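# Seat the metal jig row upright in the plastic rack

## Task

Put the metal jig row into the plastic rack's pocket so it stands upright resting on the pocket's floor, with the same orientation as in the reference image named manual. Nothing in the scene may end up knocked over.

## Robot and tools

Robot: two 7-joint arms, left_arm and right_arm, each ending in a parallel gripper whose fingers can fold. Bases in the scene frame: left_arm at (+0.041, +0.454, 0) m, quat_wxyz (+0.999, 0, 0, -0.033); right_arm at (+0.016, -0.391, 0) m, quat_wxyz (+1.000, 0, 0, 0). A two-camera stand sits behind the arms. Cameras: cam_high, cam_left_wrist, cam_right_wrist, each 896x504.

Scene frame: origin at table-top height, midway between the nominal bases; +x points out over the table, +z up, left_arm lies toward +y (these names do not match image left and right). Printed hand positions and orientations use this frame and may be off by a few centimetres, more at long reach. In the gripper's own axes the fingers point along +z and close along y. end_effector_position is the spot between the pads when closed; the fingertips sit about 33 mm past it for gaps up to 40 mm, shrinking to 9 mm at full opening.

The row: every command row holds 20 numbers, always for both arms. First left_arm: 7 absolute joint target angles in radians, then gripper position, force_limit, speed; then the same 10 for right_arm. Joint order: waist, shoulder, upper arm roll, elbow, forearm roll, wrist pitch, wrist roll. Stated ranges: waist -2.901..2.901, shoulder -1.836..1.836, upper arm roll -2.901..2.901, elbow -3.077..-0.117, forearm roll -2.876..2.876, wrist pitch 0.440..4.622, wrist roll -3.051..3.051. True ends may differ by 0.018 rad; targets too far outside are refused or clipped (a 'joint sent to its limit' line appears). Keep targets more than 0.05 rad inside the ends, since passing an end faults the arm. Gripper numbers are absolute, each in [-1, 1]. position: +1 fully open (140 mm), about -0.8 pads touch, -1 closes until blocked. force_limit (slow close): -1 about 14 N, just below 0 about 19 N, 0 about 40 N, +1 about 58 N. speed: -1 about 30 mm/s, 0 about 140, +1 about 250; quicker closes squeeze harder. Both start at +1. To leave a gripper unchanged, resend its previous three numbers.

Tools:
- execute_actions(actions, cameras): actions is a list of actions; each action is up to 15 rows, one per 1/30 s step; a shorter action repeats its final row. An empty list returns camera images and full state.
- move(target, speed, blend, blocking, cameras): target is one 20-number row or up to 15 rows, all absolute joint goals, interpolated jointly (the hand follows a curve, no obstacle avoidance). speed is the peak rad/s of the joint travelling farthest, 0.01 to 5.26, default 0.5, one value or one per target. blend in rad rounds corners between targets (0 means stop at each). blocking=false returns after about 0.5 s while motion continues; a new move replaces the running one. Result adds a 'move:' line: done, off_target, moving, held, fault, and possibly limits=held.
- wait(seconds 0 to 10, cameras): lets time pass holding last commands.
- stop(cameras): brakes a running move; fingers keep moving.
- zoom_image(camera, region [x0, y0, x1, y1] in pixels from top-left, at most 504 by 504): closer look at the latest image of that camera.
- show_instructions(): shows the reference image(s).
- set_collision_behavior(contact_force_n: 20, 40 or 85): contact force limit per arm; not while a move runs. Default is 20 N.
- clear_fault(arm): clears a reported torque or force fault on that arm.
- finished_scene(scene): ends the current scene, given its number; irreversible. Only call once the task's parts stand correctly without being held.

Results: Joint positions, Joint velocities ('within noise' when still), Joint targets (what joints are currently driven to; resend these to hold still), Tool commands, Joint torques and External joint torques (push toward larger angles lowers the reading; includes held weight and friction), Flange force along gripper x y z (includes held weight, noisy when accelerating), Wrist depth (7x7 grid of distances ahead of each wrist camera, '-' when unknown, transparent things invisible), step readings of joints, and the scene number. object_status: 0 moving, 1 blocked while opening, 2 blocked while closing (a grip), 3 reached target or pads met (may or may not hold something). position_measured is in counts: 3 open, about 75 = 100 mm, 139 = 60 mm, 200 = 20 mm, 230 pads touching. To tighten a grip raise force_limit and nudge position (-1 to -0.98); to loosen, reopen and reclose slowly.

Motion limits: each step, a joint's target stays within a bounded lead of its measured angle (0.322 rad for the first four joints, 0.842 forearm roll, 0.865 wrist pitch, 1.81 wrist roll), and hand speed is capped at 2 m/s, so big changes need several actions. 'joint command not followed' means the clearance check altered targets; it does not keep the two grippers apart.

Avoid: contact torque reaching a joint's load limit (20, 20, 18, 18, 12, 12, 12 N m) or outside force reaching the contact limit, both of which stop the arm until clear_fault; exceeding joint speed limits; grippers touching or squeezing each other; hitting fixed or heavy things; dropping parts or releasing them while moving; anything falling or being left off the table; knocking items over. Grip parts near the fingertip quarter of the pads; closer to the palm the fingers fold, holding narrow parts loosely or unpredictably. Pressing fingertips into a surface folds them silently and spoils the next grip. Hard grips on resting parts, heavy or fast-swung loads, twisting and pulling strain the gripper. Holding loads or stretched poses heats motors; a MOTOR HOT line warns, and overheating brakes the arm for 30 to 60 s. Loose objects may occasionally be nudged by outside disturbances.

Each tool is called after "Emit:" by a JSON object that holds its "op" and its "data".

Reference images:

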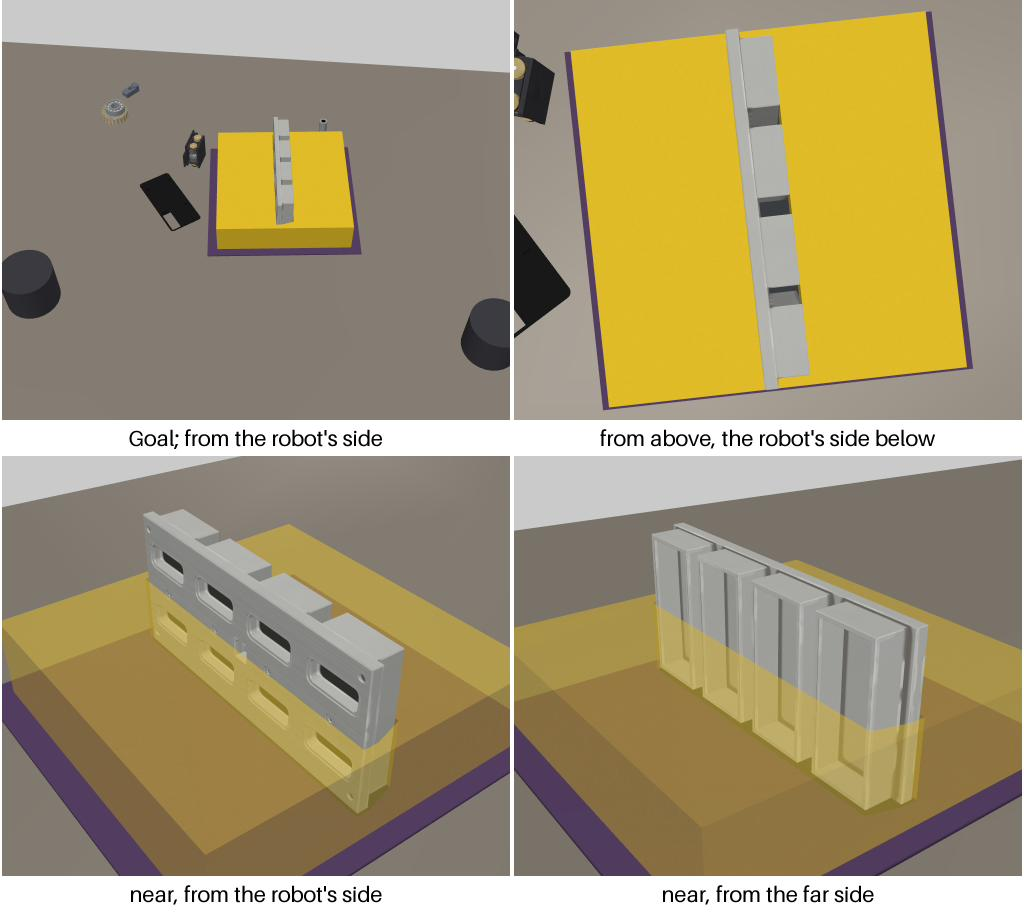

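## Session

Emit:
{"op": "execute_actions", "data": {"actions": []}}

Scene clock: 0.00 s.
left_arm: end_effector_position=(+0.2266, +0.1486, +0.2859) position_measured=3 object_status=3 end_effector_quat_wxyz=(+0.063, +0.906, -0.134, -0.398) | right_arm: end_effector_position=(+0.5326, -0.5142, +0.2645) position_measured=3 object_status=3 end_effector_quat_wxyz=(+0.329, +0.093, +0.722, +0.601)
Joint positions: left_arm=[-0.599 -0.044 0.057 -2.075 -0.454 1.331 -1.832] | right_arm=[-0.763 0.261 -0.114 -2.251 1.353 1.453 0.233]
Joint velocities: within noise
Joint torques (N m): no reading
External joint torques (N m): no reading
Flange force (N): no reading
Wrist depth (mm): cam_left_wrist=[338 355 385 417 454 495 550 / 377 406 459 501 558 632 2457 / 368 404 571 644 2072 2037 2457 / 349 120 2248 2166 2019 135 1891 / - 96 2128 2090 1986 126 91 / - 320 2054 2313 1778 822 91 / - 310 1792 1847 - 756 -] | cam_right_wrist=[277 384 554 - 3679 - - / 300 417 1733 2368 2344 - 3623 / 324 1440 1513 - 1825 - 2847 / 338 120 1415 1523 - 125 - / - 103 1390 1440 1720 125 94 / - 1139 1233 1328 1485 1476 90 / - 1077 1166 1208 1321 1504 -]
Joint targets: left_arm=[-0.599 -0.044 0.057 -2.075 -0.454 1.331 -1.832] | right_arm=[-0.763 0.261 -0.114 -2.251 1.353 1.453 0.233]
Tool commands: left_gripper/position=+1.0 left_gripper/force_limit=+1.0 left_gripper/speed=+1.0 right_gripper/position=+1.0 right_gripper/force_limit=+1.0 right_gripper/speed=+1.0

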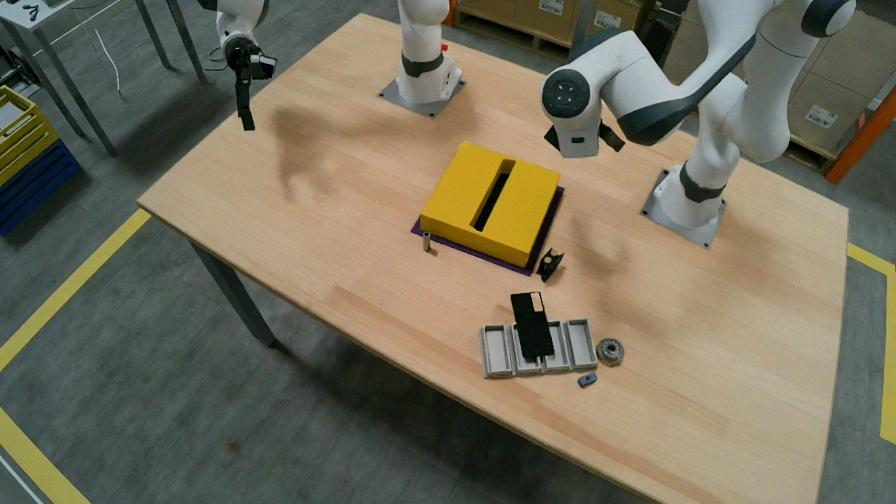

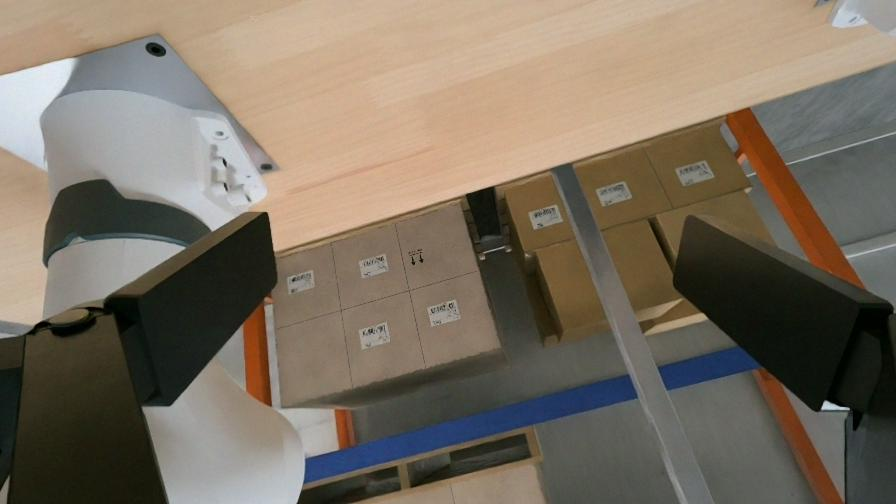

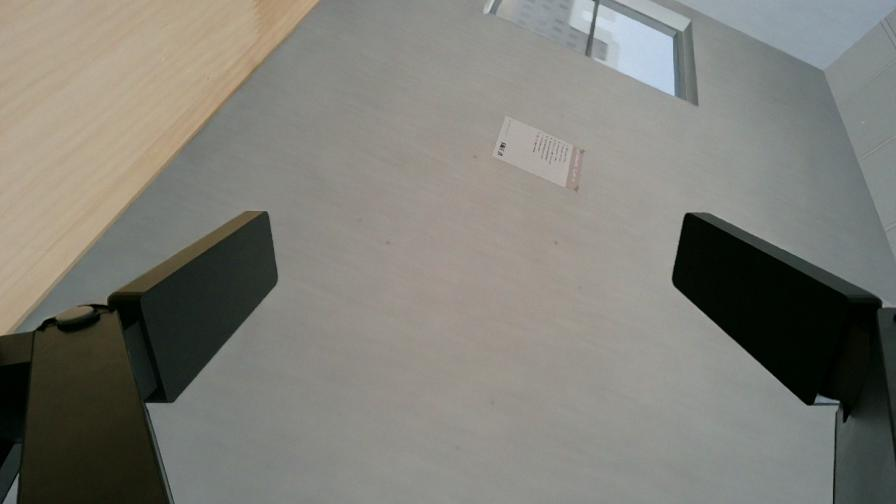

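Emit:
{"op": "move", "data": {"target": [-0.25,0.137,0,-1.48,0,1.617,0.785,1,1,1,-0.763,0.261,-0.114,-2.251,1.353,1.453,0.233,1,1,1], "speed": 1.0, "cameras": ["all"]}}

Emit:
{"op": "zoom_image", "data": {"camera": "cam_high", "region": [390, 130, 690, 430]}}

Scene clock: 6.10 s.
left_arm: end_effector_position=(+0.6100, +0.2677, +0.3806) position_measured=3 object_status=3 end_effector_quat_wxyz=(-0.003, -0.237, +0.971, +0.000) | right_arm: end_effector_position=(+0.5326, -0.5142, +0.2645) position_measured=3 object_status=3 end_effector_quat_wxyz=(+0.329, +0.093, +0.722, +0.601)
Joint positions: left_arm=[-0.251 0.135 0.001 -1.482 -0.003 1.612 0.777] | right_arm=[-0.763 0.261 -0.114 -2.251 1.353 1.453 0.233]
Joint velocities: left_arm=[0.001 0.001 -0.001 0 0.002 0.001 0.005] | right_arm=[within noise]
Joint torques (N m): left_arm=[0.02 -35.29 -0.88 22.72 1.15 2.76 0.34] | right_arm=[-0.07 -33.96 0.45 18.82 1.67 -1.94 0.14]
External joint torques (N m): left_arm=[-0.01 1.36 -1.03 -1.46 0.41 0.28 0.34] | right_arm=[0.01 1.4 0.63 0.05 -0.02 -0.03 0.06]
Flange force (N): left_arm=[1.8 1.5 4.9] | right_arm=[-2.1 -4.1 -0.1]
Wrist depth (mm): cam_left_wrist=[468 465 466 456 463 461 464 / 500 493 482 467 483 489 486 / 1393 1354 512 499 509 514 511 / 1453 119 1453 543 545 135 538 / - 96 1568 1527 578 126 91 / - 1281 1589 1578 1610 624 91 / - 1168 1197 1557 1690 1739 -] | cam_right_wrist=[278 386 526 - 2657 - - / 301 409 - 2026 1812 2235 2277 / 325 1458 1533 1563 1960 2491 2194 / 339 120 1336 1594 1733 126 105 / - 103 1343 1495 1573 117 94 / - 1128 1196 1321 1449 1553 91 / - 1087 1155 1233 1321 1423 -]
Joint targets: left_arm=[-0.250 0.137 0.000 -1.480 0.000 1.617 0.785] | right_arm=[-0.763 0.261 -0.114 -2.251 1.353 1.453 0.233]
move: done

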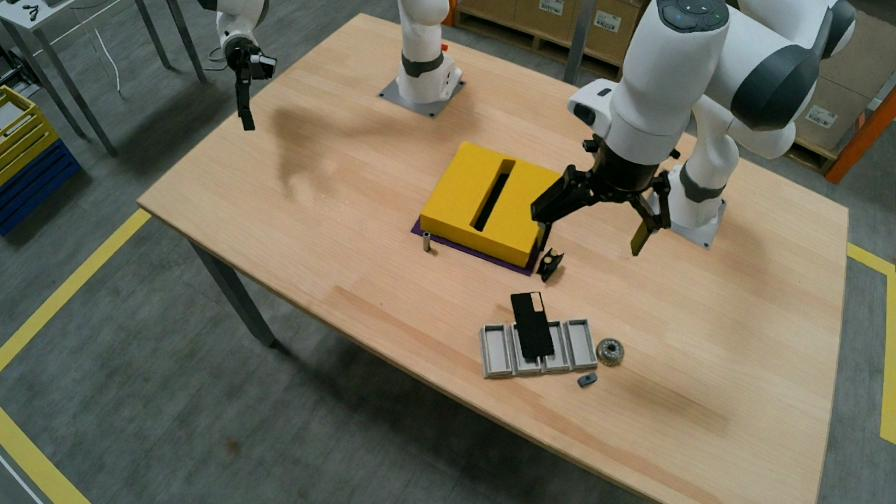

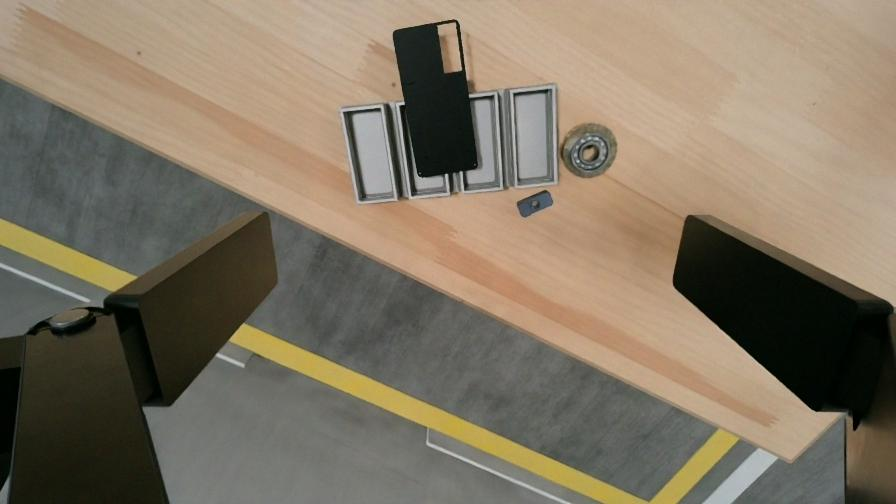

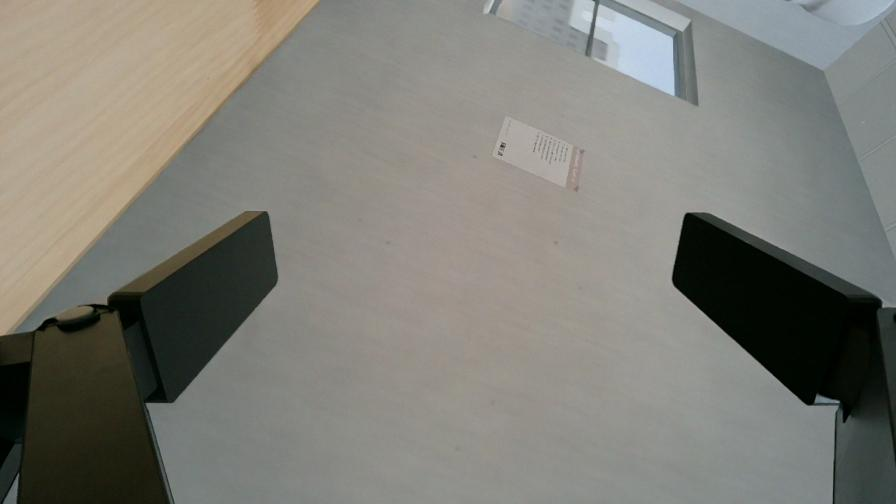

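Scaled by 1.680 from the camera's 896x504 image, which has a finer 1280x720 frame.

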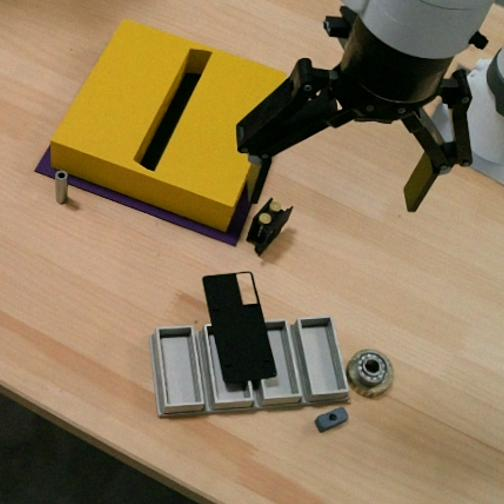

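Emit:
{"op": "move", "data": {"target": [-0.372,0.051,0,-1.922,0,1.973,0.497,1,1,1,-0.763,0.261,-0.114,-2.251,1.353,1.453,0.233,1,1,1], "speed": 0.8, "cameras": ["cam_left_wrist","cam_high"]}}

Emit:
{"op": "zoom_image", "data": {"camera": "cam_high", "region": [440, 250, 640, 400]}}

Scene clock: 15.40 s.
left_arm: end_effector_position=(+0.5583, +0.2111, +0.2508) position_measured=3 object_status=3 end_effector_quat_wxyz=(-0.003, -0.310, +0.951, +0.001) | right_arm: end_effector_position=(+0.5326, -0.5142, +0.2645) position_measured=3 object_status=3 end_effector_quat_wxyz=(+0.329, +0.093, +0.722, +0.601)
Joint positions: left_arm=[-0.371 0.053 -0.001 -1.921 -0.003 1.968 0.504] | right_arm=[-0.763 0.261 -0.114 -2.251 1.353 1.453 0.233]
Joint velocities: left_arm=[-0.001 0 -0.001 0 -0.001 -0.001 -0.006] | right_arm=[within noise]
Joint torques (N m): left_arm=[-0.41 -33.99 -0.11 22.4 0.95 2.79 -0.29] | right_arm=[-0.03 -33.98 0.38 18.77 1.67 -1.93 0.12]
External joint torques (N m): left_arm=[-0.38 0.23 -0.13 -2.15 0.27 0.28 -0.29] | right_arm=[0.17 1.29 0.68 0.08 -0.02 -0.03 0.04]
Flange force (N): left_arm=[4.5 6.2 4.9] | right_arm=[-2.1 -3.9 0.1]
Wrist depth (mm): cam_left_wrist=[349 349 351 349 347 349 348 / 369 369 368 365 367 365 367 / 395 389 386 364 383 389 385 / 1302 119 403 391 392 136 407 / - 103 436 440 436 127 91 / - 1228 1480 465 467 465 91 / - 1151 - 1589 499 496 -] | cam_right_wrist=[277 386 514 2517 - - - / 300 418 1825 1684 2009 2571 - / 324 1476 1720 1684 1944 - - / 340 120 1458 1649 1758 132 2154 / - 103 - 1432 1594 118 94 / - 1128 1190 1343 1423 1449 90 / - 1082 1161 1220 1343 - -]
Joint targets: left_arm=[-0.372 0.051 0.000 -1.922 0.000 1.973 0.497] | right_arm=[-0.763 0.261 -0.114 -2.251 1.353 1.453 0.233]
move: done
Images, in order (width x height): cam_high 896x504, cam_left_wrist 896x504.

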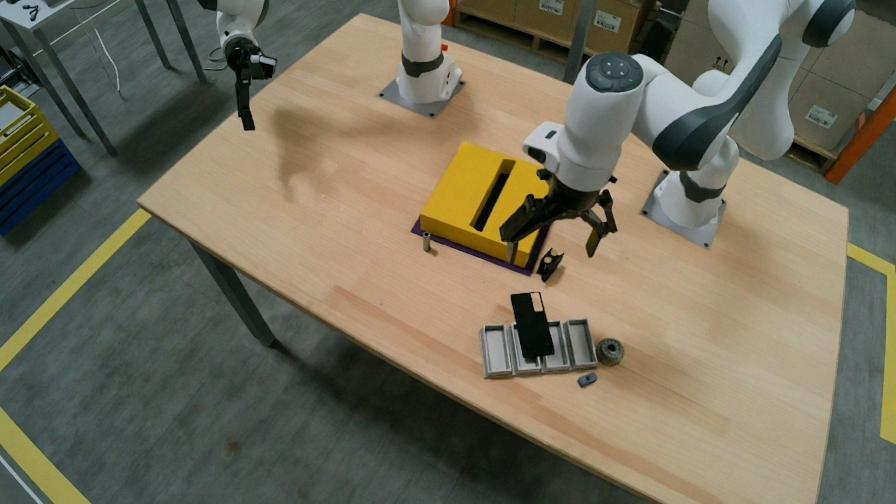

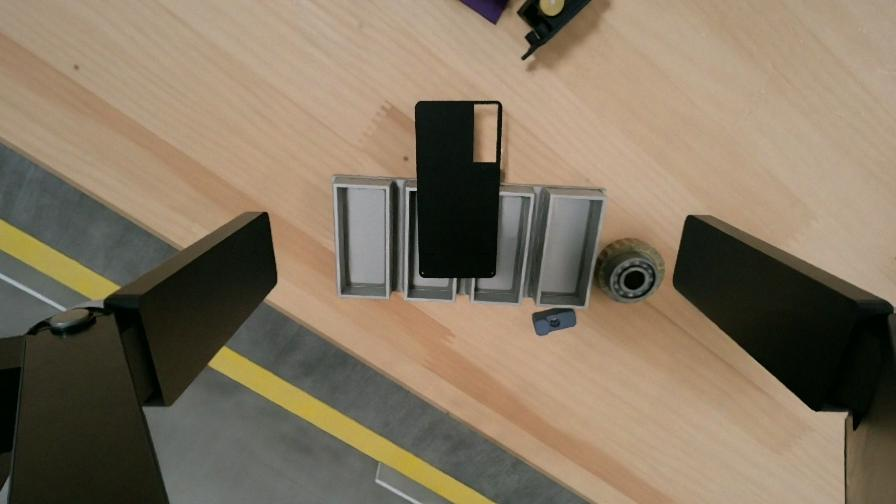

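Scaled by 2.520 from the camera's 896x504 image, which has a finer 1280x720 frame.

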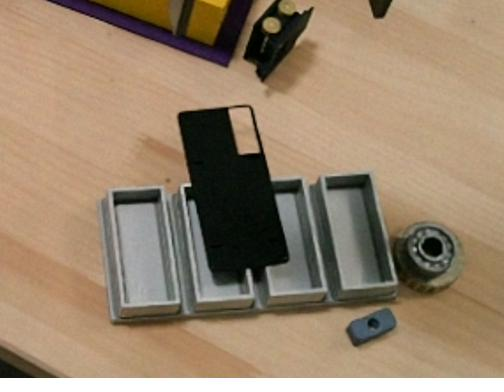

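Emit:
{"op": "move", "data": {"target": [[-0.394,0.176,0,-2.1105,0,2.286,0.475,1,1,1,-0.763,0.261,-0.114,-2.251,1.353,1.453,0.233,1,1,1],[-0.394,0.304,0,-2.151,0,2.455,0.475,1,1,1,-0.763,0.261,-0.114,-2.251,1.353,1.453,0.233,1,1,1]], "speed": 0.5, "blend": 0.03, "cameras": ["cam_left_wrist","cam_high"]}}

Emit:
{"op": "zoom_image", "data": {"camera": "cam_high", "region": [440, 230, 640, 400]}}

Scene clock: 19.27 s.
left_arm: end_effector_position=(+0.5484, +0.2028, +0.0446) position_measured=3 object_status=3 end_effector_quat_wxyz=(-0.004, -0.311, +0.950, +0.002) | right_arm: end_effector_position=(+0.5326, -0.5142, +0.2645) position_measured=3 object_status=3 end_effector_quat_wxyz=(+0.329, +0.093, +0.722, +0.601)
Joint positions: left_arm=[-0.393 0.306 -0.001 -2.152 -0.003 2.45 0.481] | right_arm=[-0.763 0.261 -0.114 -2.251 1.353 1.453 0.233]
Joint velocities: left_arm=[0 0 -0.001 -0.001 0 0.003 0] | right_arm=[within noise]
Joint torques (N m): left_arm=[-0.66 -38.48 -0.08 19.16 0.79 2.8 -0.2] | right_arm=[-0.02 -33.95 0.41 18.8 1.67 -1.94 0.15]
External joint torques (N m): left_arm=[-0.61 0.1 -0.29 -1.54 0.32 0.28 -0.2] | right_arm=[0.08 1.38 0.61 0.05 -0.02 -0.02 0.07]
Flange force (N): left_arm=[4.0 4.7 1.2] | right_arm=[-2.2 -4.0 -0.1]
Wrist depth (mm): cam_left_wrist=[165 165 165 165 165 165 165 / 174 174 173 174 174 174 174 / 184 184 184 152 184 184 184 / 195 130 192 161 193 146 193 / - 103 189 171 185 175 91 / - 190 205 183 201 204 91 / - 235 217 197 216 216 -] | cam_right_wrist=[280 386 1825 2491 - - 3466 / 299 404 1720 - 2989 - - / 322 433 1584 1616 1944 2989 - / 339 120 1533 1627 1771 132 2079 / - 103 1359 1407 1553 125 94 / - 1155 1226 1336 1449 1543 90 / - 1082 1128 1272 1321 1398 -]
Joint targets: left_arm=[-0.394 0.304 0.000 -2.151 0.000 2.455 0.475] | right_arm=[-0.763 0.261 -0.114 -2.251 1.353 1.453 0.233]
move: done
Images, in order (width x height): cam_high 896x504, cam_left_wrist 896x504.

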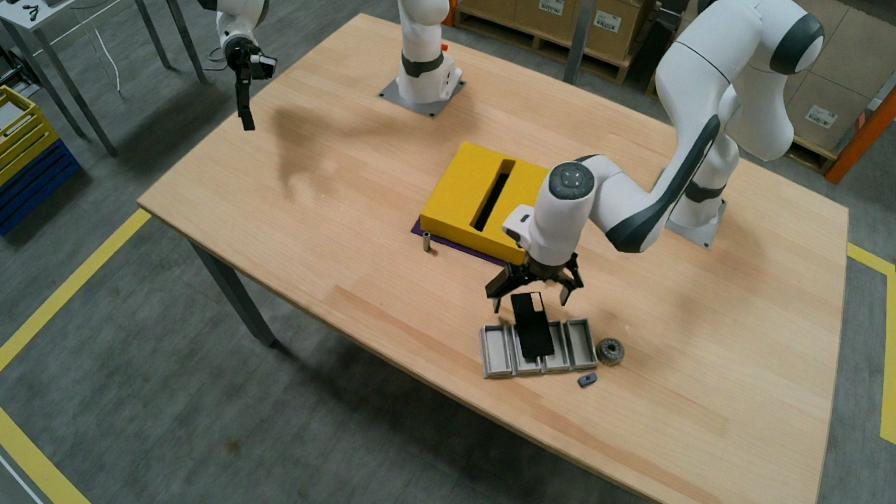

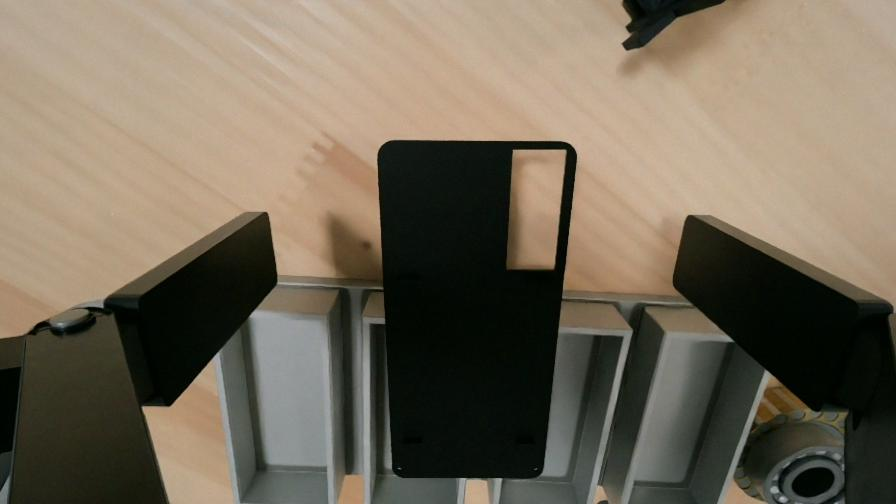

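Scaled by 2.520 from the camera's 896x504 image, which has a finer 1280x720 frame.

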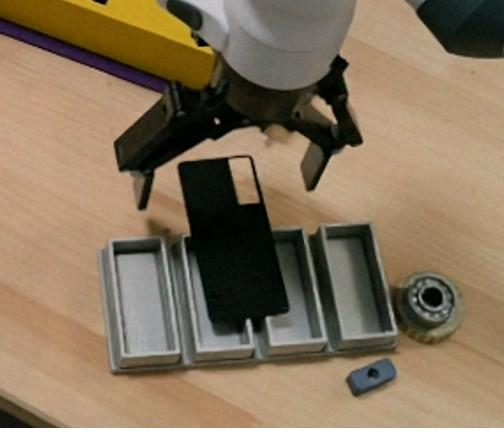

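Emit:
{"op": "execute_actions", "data": {"actions": [[[-0.394,0.304,0,-2.151,0,2.455,0.475,-1,-1,-1,-0.763,0.261,-0.114,-2.251,1.353,1.453,0.233,1,1,1]],[[-0.394,0.304,0,-2.151,0,2.455,0.475,-1,-1,-1,-0.763,0.261,-0.114,-2.251,1.353,1.453,0.233,1,1,1]],[[-0.394,0.304,0,-2.151,0,2.455,0.475,-1,-1,-1,-0.763,0.261,-0.114,-2.251,1.353,1.453,0.233,1,1,1]],[[-0.394,0.304,0,-2.151,0,2.455,0.475,-1,-1,-1,-0.763,0.261,-0.114,-2.251,1.353,1.453,0.233,1,1,1]],[[-0.394,0.304,0,-2.151,0,2.455,0.475,-1,-1,-1,-0.763,0.261,-0.114,-2.251,1.353,1.453,0.233,1,1,1]],[[-0.394,0.304,0,-2.151,0,2.455,0.475,-1,-1,-1,-0.763,0.261,-0.114,-2.251,1.353,1.453,0.233,1,1,1]]], "cameras": ["cam_left_wrist"]}}

Scene clock: 23.17 s.
left_arm: end_effector_position=(+0.5486, +0.2027, +0.0448) position_measured=126 object_status=2 end_effector_quat_wxyz=(-0.003, -0.311, +0.950, +0.002) | right_arm: end_effector_position=(+0.5326, -0.5142, +0.2645) position_measured=3 object_status=3 end_effector_quat_wxyz=(+0.329, +0.093, +0.722, +0.601)
Joint positions: left_arm=[-0.393 0.306 -0.001 -2.152 -0.003 2.45 0.481] | right_arm=[-0.763 0.261 -0.114 -2.251 1.353 1.453 0.233]
Joint torques (N m): left_arm=[-0.73 -38.42 -0.07 19.18 0.79 2.8 -0.29] | right_arm=[-0.08 -33.94 0.47 18.78 1.67 -1.94 0.11]
External joint torques (N m): left_arm=[-0.74 0.03 -0.33 -1.38 0.32 0.31 -0.29] | right_arm=[0.02 1.4 0.68 -0.01 -0.03 -0.03 0.03]
External joint torques at the end of the 2nd action: left_arm=[-0.83 -0.01 -0.51 -1.44 0.33 0.28 -0.24] | right_arm=[-0.04 1.41 0.54 0.04 -0.02 -0.02 0.02]
External joint torques at the end of the 3rd action: left_arm=[-0.6 0.06 -0.27 -1.37 0.32 0.3 -0.19] | right_arm=[-0.08 1.36 0.47 0.03 -0.03 -0.01 0.05]
External joint torques at the end of the 4th action: left_arm=[-0.76 0.03 -0.38 -1.37 0.34 0.3 -0.26] | right_arm=[-0.11 1.32 0.51 0.02 -0.03 -0.01 0.02]
External joint torques at the end of the 5th action: left_arm=[-0.59 0.1 -0.22 -1.42 0.3 0.29 -0.23] | right_arm=[-0.17 1.39 0.37 0.06 -0.02 0 -0.01]
Flange force (N): left_arm=[4.1 4.1 1.1] | right_arm=[-1.9 -4.1 0.0]
Flange force at the end of the 2nd action (N): left_arm=[4.3 4.3 1.0] | right_arm=[-2.0 -4.2 -0.3]
Flange force at the end of the 3rd action (N): left_arm=[3.7 4.2 1.1] | right_arm=[-2.0 -4.0 -0.3]
Flange force at the end of the 4th action (N): left_arm=[4.0 4.1 1.1] | right_arm=[-1.8 -3.9 -0.3]
Flange force at the end of the 5th action (N): left_arm=[3.7 4.2 1.2] | right_arm=[-1.9 -4.2 -0.6]
Wrist depth (mm): cam_left_wrist=[165 165 165 165 165 165 166 / 174 174 174 174 174 174 175 / 184 184 184 152 184 184 184 / 195 195 146 161 149 193 195 / 205 86 90 171 171 89 85 / - 68 67 183 202 - 71 / - - - 196 217 - 65] | cam_right_wrist=[278 386 1812 2344 2214 - 3105 / 298 409 1733 1960 1913 2881 - / 323 1432 - 1944 1898 - - / 337 120 1449 1553 1720 125 2214 / - 103 1336 1415 1672 125 94 / - 1117 1184 1293 1415 1513 90 / - 1097 1161 1239 1336 - -]
Joint targets: left_arm=[-0.394 0.304 0.000 -2.151 0.000 2.455 0.475] | right_arm=[-0.763 0.261 -0.114 -2.251 1.353 1.453 0.233]
Step readings (joint positions of left_arm | right_arm; steps 1 to 15: 1st action; 16 to 30: 2nd action; 31 to 45: 3rd action; 46 to 60: 4th action; 61 to 75: 5th action; 76 to 90: 6th action):
0: [-0.393 0.306 -0.001 -2.152 -0.003 2.450 0.481] | [-0.763 0.261 -0.114 -2.251 1.353 1.453 0.233]
1: [-0.393 0.306 -0.001 -2.152 -0.003 2.450 0.481] | [-0.763 0.261 -0.114 -2.251 1.353 1.453 0.233]
2: [-0.393 0.306 -0.001 -2.152 -0.003 2.450 0.481] | [-0.763 0.261 -0.114 -2.251 1.353 1.453 0.233]
4: [-0.393 0.306 -0.001 -2.152 -0.003 2.450 0.481] | [-0.763 0.261 -0.114 -2.251 1.353 1.453 0.233]
8: [-0.393 0.306 -0.001 -2.152 -0.003 2.450 0.481] | [-0.763 0.261 -0.114 -2.251 1.353 1.453 0.233]
15: [-0.393 0.306 -0.001 -2.152 -0.003 2.450 0.481] | [-0.763 0.261 -0.114 -2.251 1.353 1.453 0.233]
16: [-0.393 0.306 -0.001 -2.152 -0.003 2.450 0.481] | [-0.763 0.261 -0.114 -2.251 1.353 1.453 0.233]
17: [-0.393 0.306 -0.001 -2.152 -0.003 2.450 0.481] | [-0.763 0.261 -0.114 -2.251 1.353 1.453 0.233]
19: [-0.393 0.306 -0.001 -2.152 -0.003 2.450 0.481] | [-0.763 0.261 -0.114 -2.251 1.353 1.453 0.233]
23: [-0.393 0.306 -0.001 -2.152 -0.003 2.450 0.481] | [-0.763 0.261 -0.114 -2.251 1.353 1.453 0.233]
30: [-0.393 0.306 -0.001 -2.152 -0.003 2.450 0.481] | [-0.763 0.261 -0.114 -2.251 1.353 1.453 0.233]
31: [-0.393 0.306 -0.001 -2.152 -0.003 2.450 0.481] | [-0.763 0.261 -0.114 -2.251 1.353 1.453 0.233]
32: [-0.393 0.306 -0.001 -2.152 -0.003 2.450 0.481] | [-0.763 0.261 -0.114 -2.251 1.353 1.453 0.233]
34: [-0.393 0.306 -0.001 -2.152 -0.003 2.450 0.481] | [-0.763 0.261 -0.114 -2.251 1.353 1.453 0.233]
38: [-0.393 0.306 -0.001 -2.152 -0.003 2.450 0.481] | [-0.763 0.261 -0.114 -2.251 1.353 1.453 0.233]
45: [-0.393 0.306 -0.001 -2.152 -0.003 2.450 0.481] | [-0.763 0.261 -0.114 -2.251 1.353 1.453 0.233]
46: [-0.393 0.306 -0.001 -2.152 -0.003 2.450 0.481] | [-0.763 0.261 -0.114 -2.251 1.353 1.453 0.233]
47: [-0.393 0.306 -0.001 -2.152 -0.003 2.450 0.481] | [-0.763 0.261 -0.114 -2.251 1.353 1.453 0.233]
49: [-0.393 0.306 -0.001 -2.152 -0.003 2.450 0.481] | [-0.763 0.261 -0.114 -2.251 1.353 1.453 0.233]
53: [-0.393 0.306 -0.001 -2.152 -0.003 2.450 0.481] | [-0.763 0.261 -0.114 -2.251 1.353 1.453 0.233]
60: [-0.393 0.306 -0.001 -2.152 -0.003 2.450 0.481] | [-0.763 0.261 -0.114 -2.251 1.353 1.453 0.233]
61: [-0.393 0.306 -0.001 -2.152 -0.003 2.450 0.481] | [-0.763 0.261 -0.114 -2.251 1.353 1.453 0.233]
62: [-0.393 0.306 -0.001 -2.152 -0.003 2.450 0.481] | [-0.763 0.261 -0.114 -2.251 1.353 1.453 0.233]
64: [-0.393 0.306 -0.001 -2.152 -0.003 2.450 0.481] | [-0.763 0.261 -0.114 -2.251 1.353 1.453 0.233]
68: [-0.393 0.306 -0.001 -2.152 -0.003 2.450 0.481] | [-0.763 0.261 -0.114 -2.251 1.353 1.453 0.233]
75: [-0.393 0.306 -0.001 -2.152 -0.003 2.450 0.481] | [-0.763 0.261 -0.114 -2.251 1.353 1.453 0.233]
76: [-0.393 0.306 -0.001 -2.152 -0.003 2.450 0.481] | [-0.763 0.261 -0.114 -2.251 1.353 1.453 0.233]
77: [-0.393 0.306 -0.001 -2.152 -0.003 2.450 0.481] | [-0.763 0.261 -0.114 -2.251 1.353 1.453 0.233]
79: [-0.393 0.306 -0.001 -2.152 -0.003 2.450 0.481] | [-0.763 0.261 -0.114 -2.251 1.353 1.453 0.233]
83: [-0.393 0.306 -0.001 -2.152 -0.003 2.450 0.481] | [-0.763 0.261 -0.114 -2.251 1.353 1.453 0.233]
90: [-0.393 0.306 -0.001 -2.152 -0.003 2.450 0.481] | [-0.763 0.261 -0.114 -2.251 1.353 1.453 0.233]
Images, in order (width x height): cam_left_wrist 896x504.

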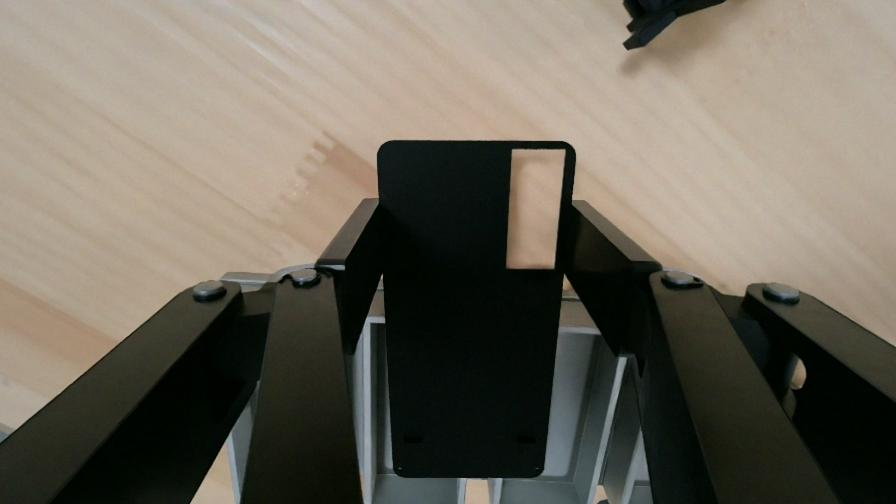

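Emit:
{"op": "move", "data": {"target": [[-0.394,0.1476,0,-2.092,0,2.24,0.475,-1,-1,-1,-0.763,0.261,-0.114,-2.251,1.353,1.453,0.233,1,1,1],[0.3,0.1476,0,-2.092,0,2.24,0.475,-1,-1,-1,-0.763,0.261,-0.114,-2.251,1.353,1.453,0.233,1,1,1],[0.3,0.375,0,-1.9645,0,2.2,0.475,-1,-1,-1,-0.763,0.261,-0.114,-2.251,1.353,1.453,0.233,1,1,1]], "speed": [0.3,0.6,0.5], "blend": 0.06, "cameras": ["cam_left_wrist","cam_high"]}}

Emit:
{"op": "zoom_image", "data": {"camera": "cam_high", "region": [480, 150, 780, 420]}}

Scene clock: 27.53 s.
left_arm: end_effector_position=(+0.5947, +0.5867, +0.0602) position_measured=126 object_status=2 end_effector_quat_wxyz=(-0.063, -0.615, +0.786, +0.028) | right_arm: end_effector_position=(+0.5326, -0.5142, +0.2645) position_measured=3 object_status=3 end_effector_quat_wxyz=(+0.329, +0.093, +0.722, +0.601)
Joint positions: left_arm=[0.301 0.376 0.001 -1.966 -0.003 2.205 0.481] | right_arm=[-0.763 0.261 -0.114 -2.251 1.353 1.453 0.233]
Joint velocities: left_arm=[0 -0.001 0 0.001 0 -0.004 -0.002] | right_arm=[within noise]
Joint torques (N m): left_arm=[-0.37 -41.24 -0.42 20.4 0.86 1.99 -0.32] | right_arm=[-0.04 -33.98 0.45 18.75 1.67 -1.92 0.15]
External joint torques (N m): left_arm=[-0.47 0.37 -0.83 -1.21 0.32 -0.15 -0.34] | right_arm=[0.04 1.37 0.64 -0.02 -0.03 -0.01 0.07]
Flange force (N): left_arm=[3.0 2.5 1.3] | right_arm=[-1.9 -3.9 0.0]
Wrist depth (mm): cam_left_wrist=[168 172 177 183 189 195 202 / 175 179 185 191 197 203 212 / 183 188 192 152 207 214 222 / 191 195 146 161 149 225 235 / 197 86 90 171 169 89 85 / - 68 67 183 237 - 71 / - - - 196 255 - 64] | cam_right_wrist=[278 383 1928 2235 2344 - - / 299 401 2214 2214 2256 2717 2465 / 325 1449 1573 1708 2061 - - / 339 120 1440 1504 1733 125 109 / - 103 1351 1449 1495 118 94 / - 1139 1226 1328 1449 - 91 / - 1087 1166 1233 1321 1390 -]
Joint targets: left_arm=[0.300 0.375 0.000 -1.965 0.000 2.200 0.475] | right_arm=[-0.763 0.261 -0.114 -2.251 1.353 1.453 0.233]
move: done
Images, in order (width x height): cam_high 896x504, cam_left_wrist 896x504.

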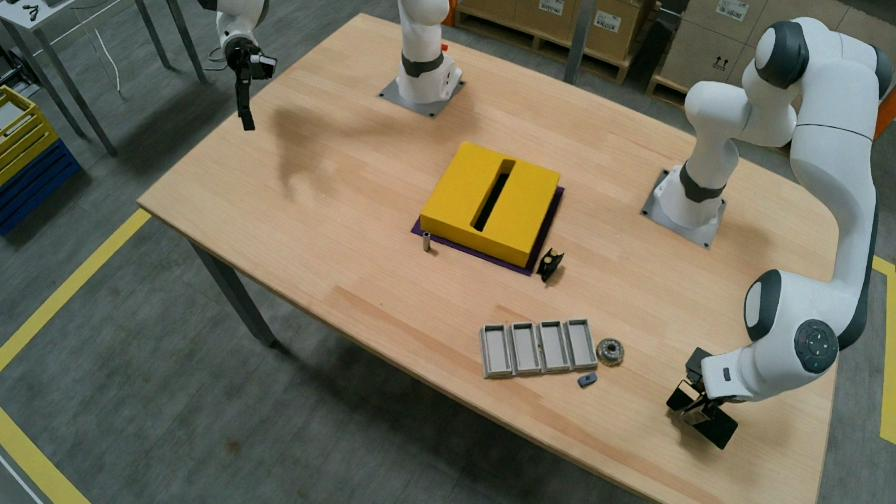

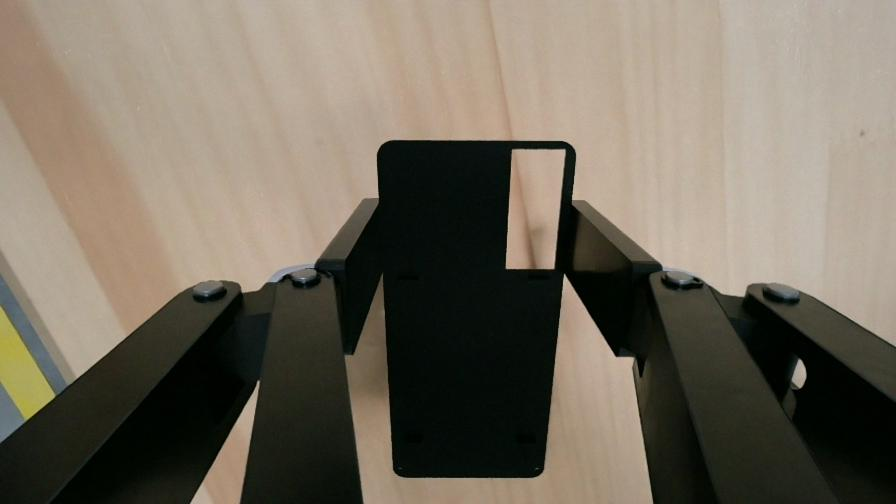

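Scaled by 1.680 from the camera's 896x504 image, which has a finer 1280x720 frame.

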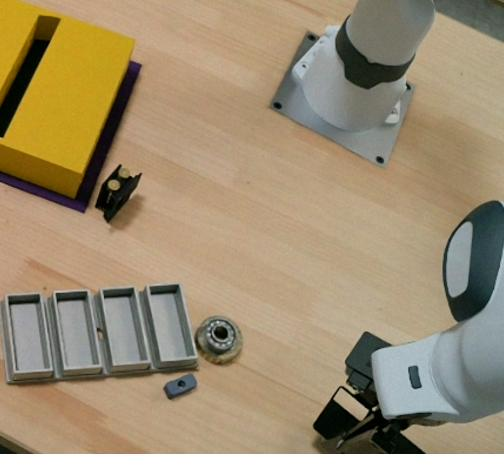

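Emit:
{"op": "move", "data": {"target": [[0.3,0.423,0,-1.9735,0,2.2565,0.475,-1,-1,-1,-0.763,0.261,-0.114,-2.251,1.353,1.453,0.233,1,1,1],[0.3,0.423,0,-1.9735,0,2.2565,0.475,0.6,-1,-1,-0.763,0.261,-0.114,-2.251,1.353,1.453,0.233,1,1,1],[0.3,0.17,0,-2.05,0,2.1,0.475,1,-1,0,-0.763,0.261,-0.114,-2.251,1.353,1.453,0.233,1,1,1]], "speed": [0.08,0.1,0.5], "cameras": ["cam_left_wrist","cam_high"]}}

Scene clock: 32.73 s.
left_arm: end_effector_position=(+0.5685, +0.5803, +0.1385) position_measured=3 object_status=0 end_effector_quat_wxyz=(-0.052, -0.615, +0.786, +0.023) | right_arm: end_effector_position=(+0.5326, -0.5142, +0.2645) position_measured=3 object_status=3 end_effector_quat_wxyz=(+0.329, +0.093, +0.722, +0.601)
Joint positions: left_arm=[0.301 0.169 0.001 -2.049 -0.003 2.105 0.481] | right_arm=[-0.763 0.261 -0.114 -2.251 1.353 1.453 0.233]
Joint torques (N m): left_arm=[-0.34 -35.85 -0.68 20.94 0.89 2.05 -0.32] | right_arm=[-0.07 -33.95 0.42 18.79 1.68 -1.93 0.1]
External joint torques (N m): left_arm=[-0.32 0.65 -0.81 -1.96 0.3 -0.17 -0.34] | right_arm=[-0.13 1.47 0.49 -0.02 -0.02 0 0.02]
Flange force (N): left_arm=[3.7 3.9 3.1] | right_arm=[-1.9 -4.3 -0.4]
Wrist depth (mm): cam_left_wrist=[236 241 246 252 259 266 273 / 246 252 258 266 271 279 287 / 259 263 269 280 284 292 302 / 1098 120 282 292 301 136 316 / - 103 297 306 315 135 91 / - 306 315 326 337 346 91 / - 326 333 346 357 368 -] | cam_right_wrist=[277 386 1798 - - 2717 - / 300 421 1733 1928 - 2989 - / 323 1440 - 1745 1944 - 2465 / 340 120 1432 1573 1745 126 2322 / - 103 1328 1584 1504 117 94 / - 1128 1226 1336 1467 1485 91 / - 1072 1133 1239 1328 1423 -]
Joint targets: left_arm=[0.300 0.170 0.000 -2.050 0.000 2.100 0.475] | right_arm=[-0.763 0.261 -0.114 -2.251 1.353 1.453 0.233]
move: done
Images, in order (width x height): cam_high 896x504, cam_left_wrist 896x504.

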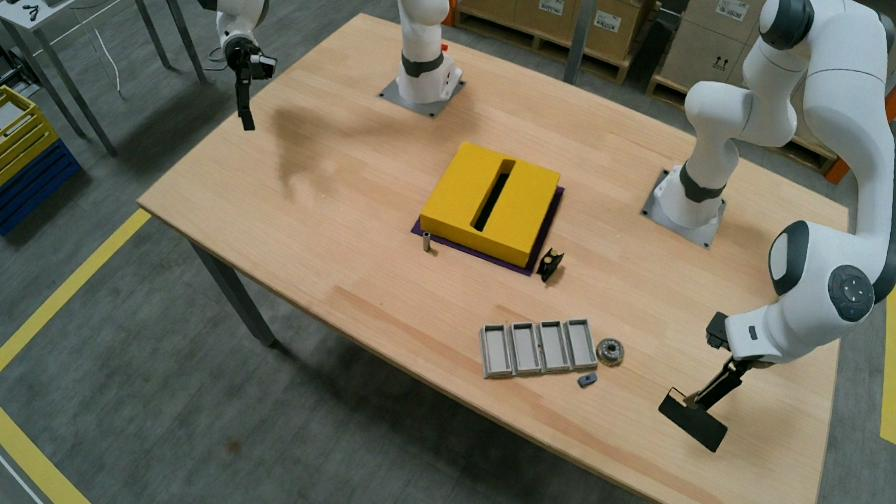

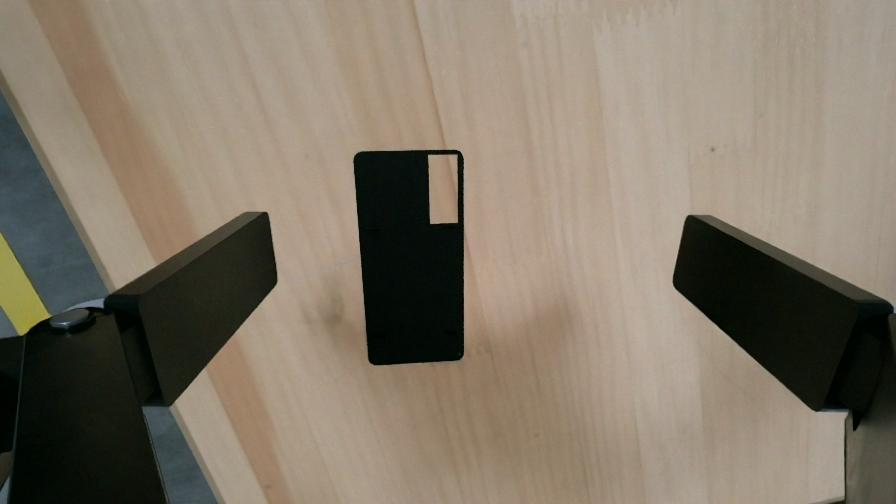

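Emit:
{"op": "move", "data": {"target": [-0.372,0.051,0,-1.922,0,1.973,0.497,1,1,1,-0.763,0.261,-0.114,-2.251,1.353,1.453,0.233,1,1,1], "speed": 0.8, "cameras": ["cam_left_wrist"]}}

Emit:
{"op": "zoom_image", "data": {"camera": "cam_left_wrist", "region": [310, 150, 690, 350]}}

Emit:
{"op": "show_instructions", "data": {}}

Scene clock: 34.67 s.
left_arm: end_effector_position=(+0.5603, +0.2095, +0.2517) position_measured=3 object_status=3 end_effector_quat_wxyz=(+0.001, -0.316, +0.949, -0.002) | right_arm: end_effector_position=(+0.5326, -0.5142, +0.2645) position_measured=3 object_status=3 end_effector_quat_wxyz=(+0.329, +0.093, +0.722, +0.601)
Joint positions: left_arm=[-0.373 0.051 -0.001 -1.923 -0.003 1.978 0.491] | right_arm=[-0.763 0.261 -0.114 -2.251 1.353 1.453 0.233]
Joint velocities: left_arm=[0.001 0 0 0.001 0 -0.004 0.003] | right_arm=[within noise]
Joint torques (N m): left_arm=[-0.13 -33.6 -0.22 22.79 0.96 2.36 0.3] | right_arm=[-0.07 -33.94 0.43 18.77 1.67 -1.93 0.11]
External joint torques (N m): left_arm=[-0.27 0.69 -0.4 -1.85 0.27 -0.19 0.3] | right_arm=[0.05 1.47 0.66 -0.02 -0.03 -0.02 0.03]
Flange force (N): left_arm=[2.3 4.2 3.4] | right_arm=[-2.0 -4.2 0.0]
Wrist depth (mm): cam_left_wrist=[355 351 351 349 349 349 346 / 375 372 369 368 368 368 366 / 1248 393 387 379 386 387 386 / 1309 119 412 394 398 135 403 / - 103 446 439 437 127 91 / - 1174 1489 470 466 468 91 / - 1168 1377 1578 504 499 -] | cam_right_wrist=[279 384 1913 - - - 3321 / 299 410 1812 2465 2368 - - / 324 1423 1605 1944 1976 2235 - / 340 120 1398 1898 1758 125 105 / - 103 1328 1495 1573 125 94 / - 1139 1239 1314 1423 1563 91 / - 1133 1166 1214 1328 1432 -]
Joint targets: left_arm=[-0.372 0.051 0.000 -1.922 0.000 1.973 0.497] | right_arm=[-0.763 0.261 -0.114 -2.251 1.353 1.453 0.233]
move: done
Images, in order (width x height): cam_left_wrist 896x504.

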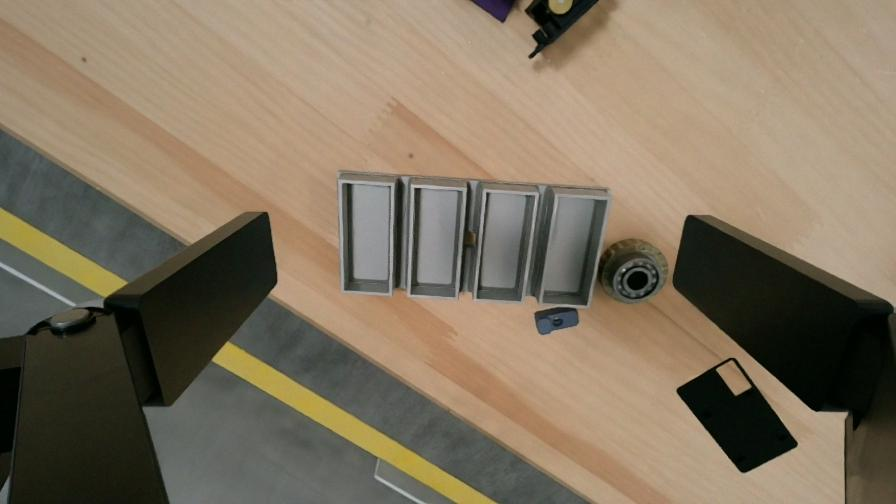

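Scaled by 1.326 from the camera's 896x504 image, which has a finer 1280x720 frame.

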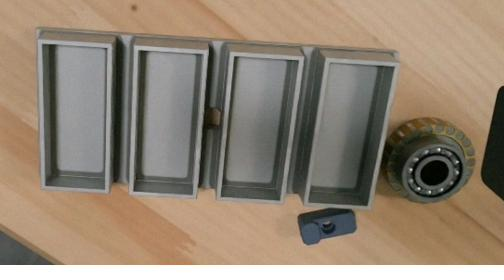

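Reference images for this scene: manual.

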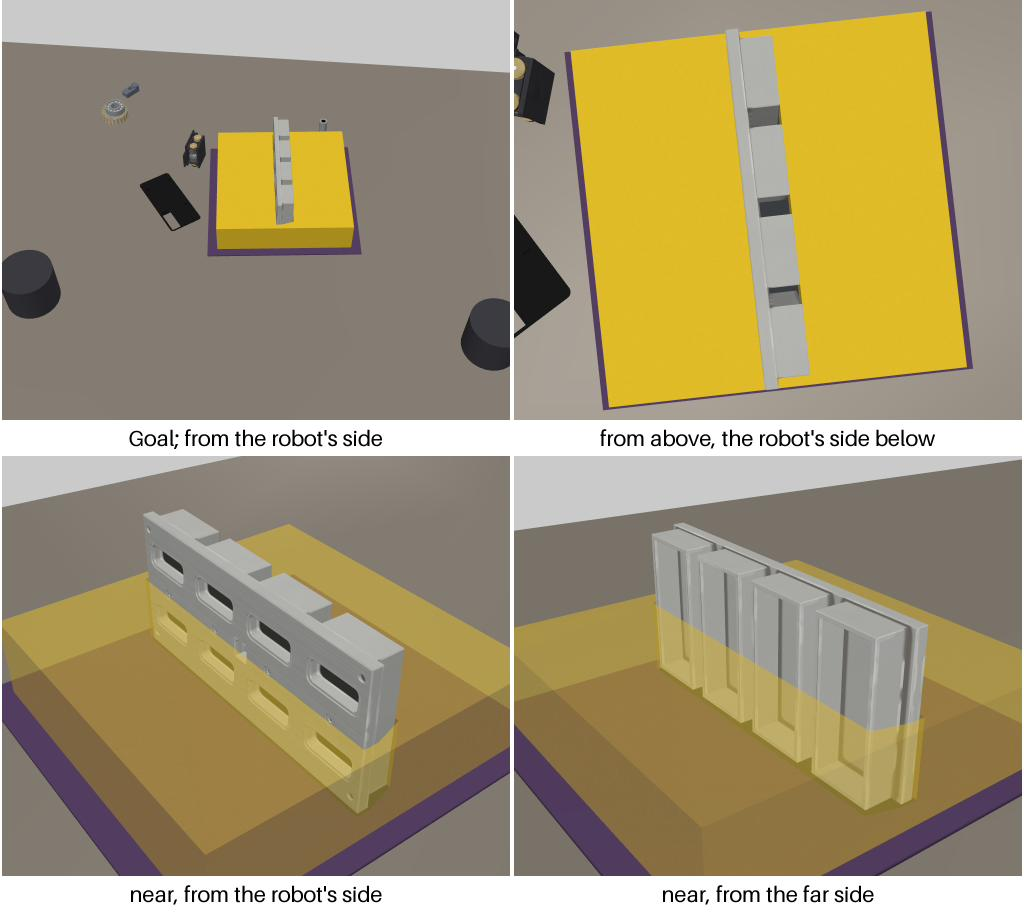

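Emit:
{"op": "move", "data": {"target": [-0.273,0.2556,0,-1.9964,0,2.252,-0.92,1,1,1,-0.763,0.261,-0.114,-2.251,1.353,1.453,0.233,1,1,1], "speed": 0.8, "cameras": ["cam_left_wrist"]}}

Scene clock: 44.57 s.
left_arm: end_effector_position=(+0.6040, +0.2544, +0.1217) position_measured=3 object_status=3 end_effector_quat_wxyz=(+0.001, +0.878, -0.478, -0.002) | right_arm: end_effector_position=(+0.5326, -0.5142, +0.2645) position_measured=3 object_status=3 end_effector_quat_wxyz=(+0.329, +0.093, +0.722, +0.601)
Joint positions: left_arm=[-0.274 0.255 -0.001 -1.996 -0.003 2.247 -0.913] | right_arm=[-0.763 0.261 -0.114 -2.251 1.353 1.453 0.233]
Joint velocities: left_arm=[-0.002 0.001 0 -0.001 -0.001 0.001 -0.007] | right_arm=[within noise]
Joint torques (N m): left_arm=[0.14 -38.78 -0.23 21.43 0.93 2.92 -0.3] | right_arm=[-0.06 -33.98 0.41 18.79 1.67 -1.93 0.09]
External joint torques (N m): left_arm=[0.26 0.65 -0.35 -1.64 0.3 0.28 -0.3] | right_arm=[-0.03 1.3 0.56 0.06 -0.01 -0.02 0.01]
Flange force (N): left_arm=[-3.7 3.5 2.9] | right_arm=[-1.9 -3.9 -0.2]
Wrist depth (mm): cam_left_wrist=[1014 233 230 220 232 235 236 / 1064 245 240 235 245 247 243 / 1098 260 257 246 261 262 231 / 279 119 270 260 277 135 273 / - 103 286 282 296 135 91 / - 314 314 295 317 319 91 / - 338 340 339 341 342 -] | cam_right_wrist=[279 385 1944 2517 - - - / 299 408 1798 2026 2044 2322 - / 323 1398 1594 1696 1928 2235 - / 333 120 1449 1563 1825 125 2135 / - 103 1321 1476 1605 126 94 / - 1133 1239 1321 - 1458 91 / - 1068 1144 1220 1286 1440 -]
Joint targets: left_arm=[-0.273 0.256 0.000 -1.996 0.000 2.252 -0.920] | right_arm=[-0.763 0.261 -0.114 -2.251 1.353 1.453 0.233]
move: done
Images, in order (width x height): cam_left_wrist 896x504.

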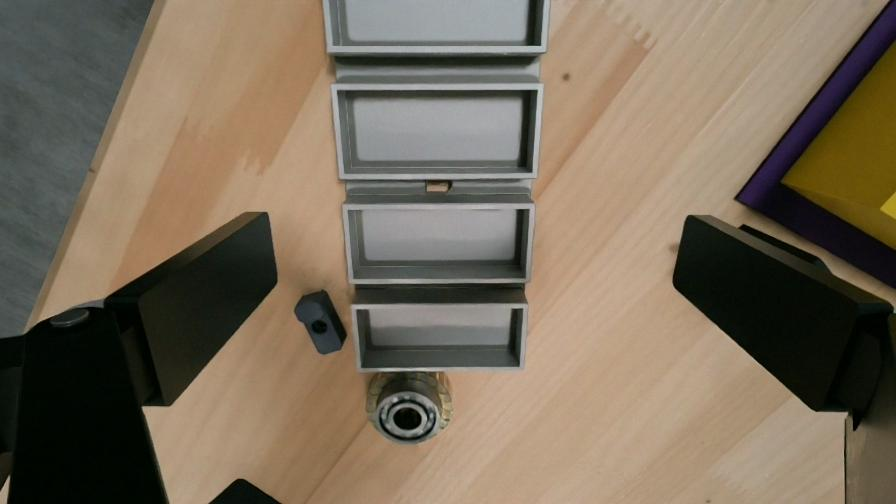

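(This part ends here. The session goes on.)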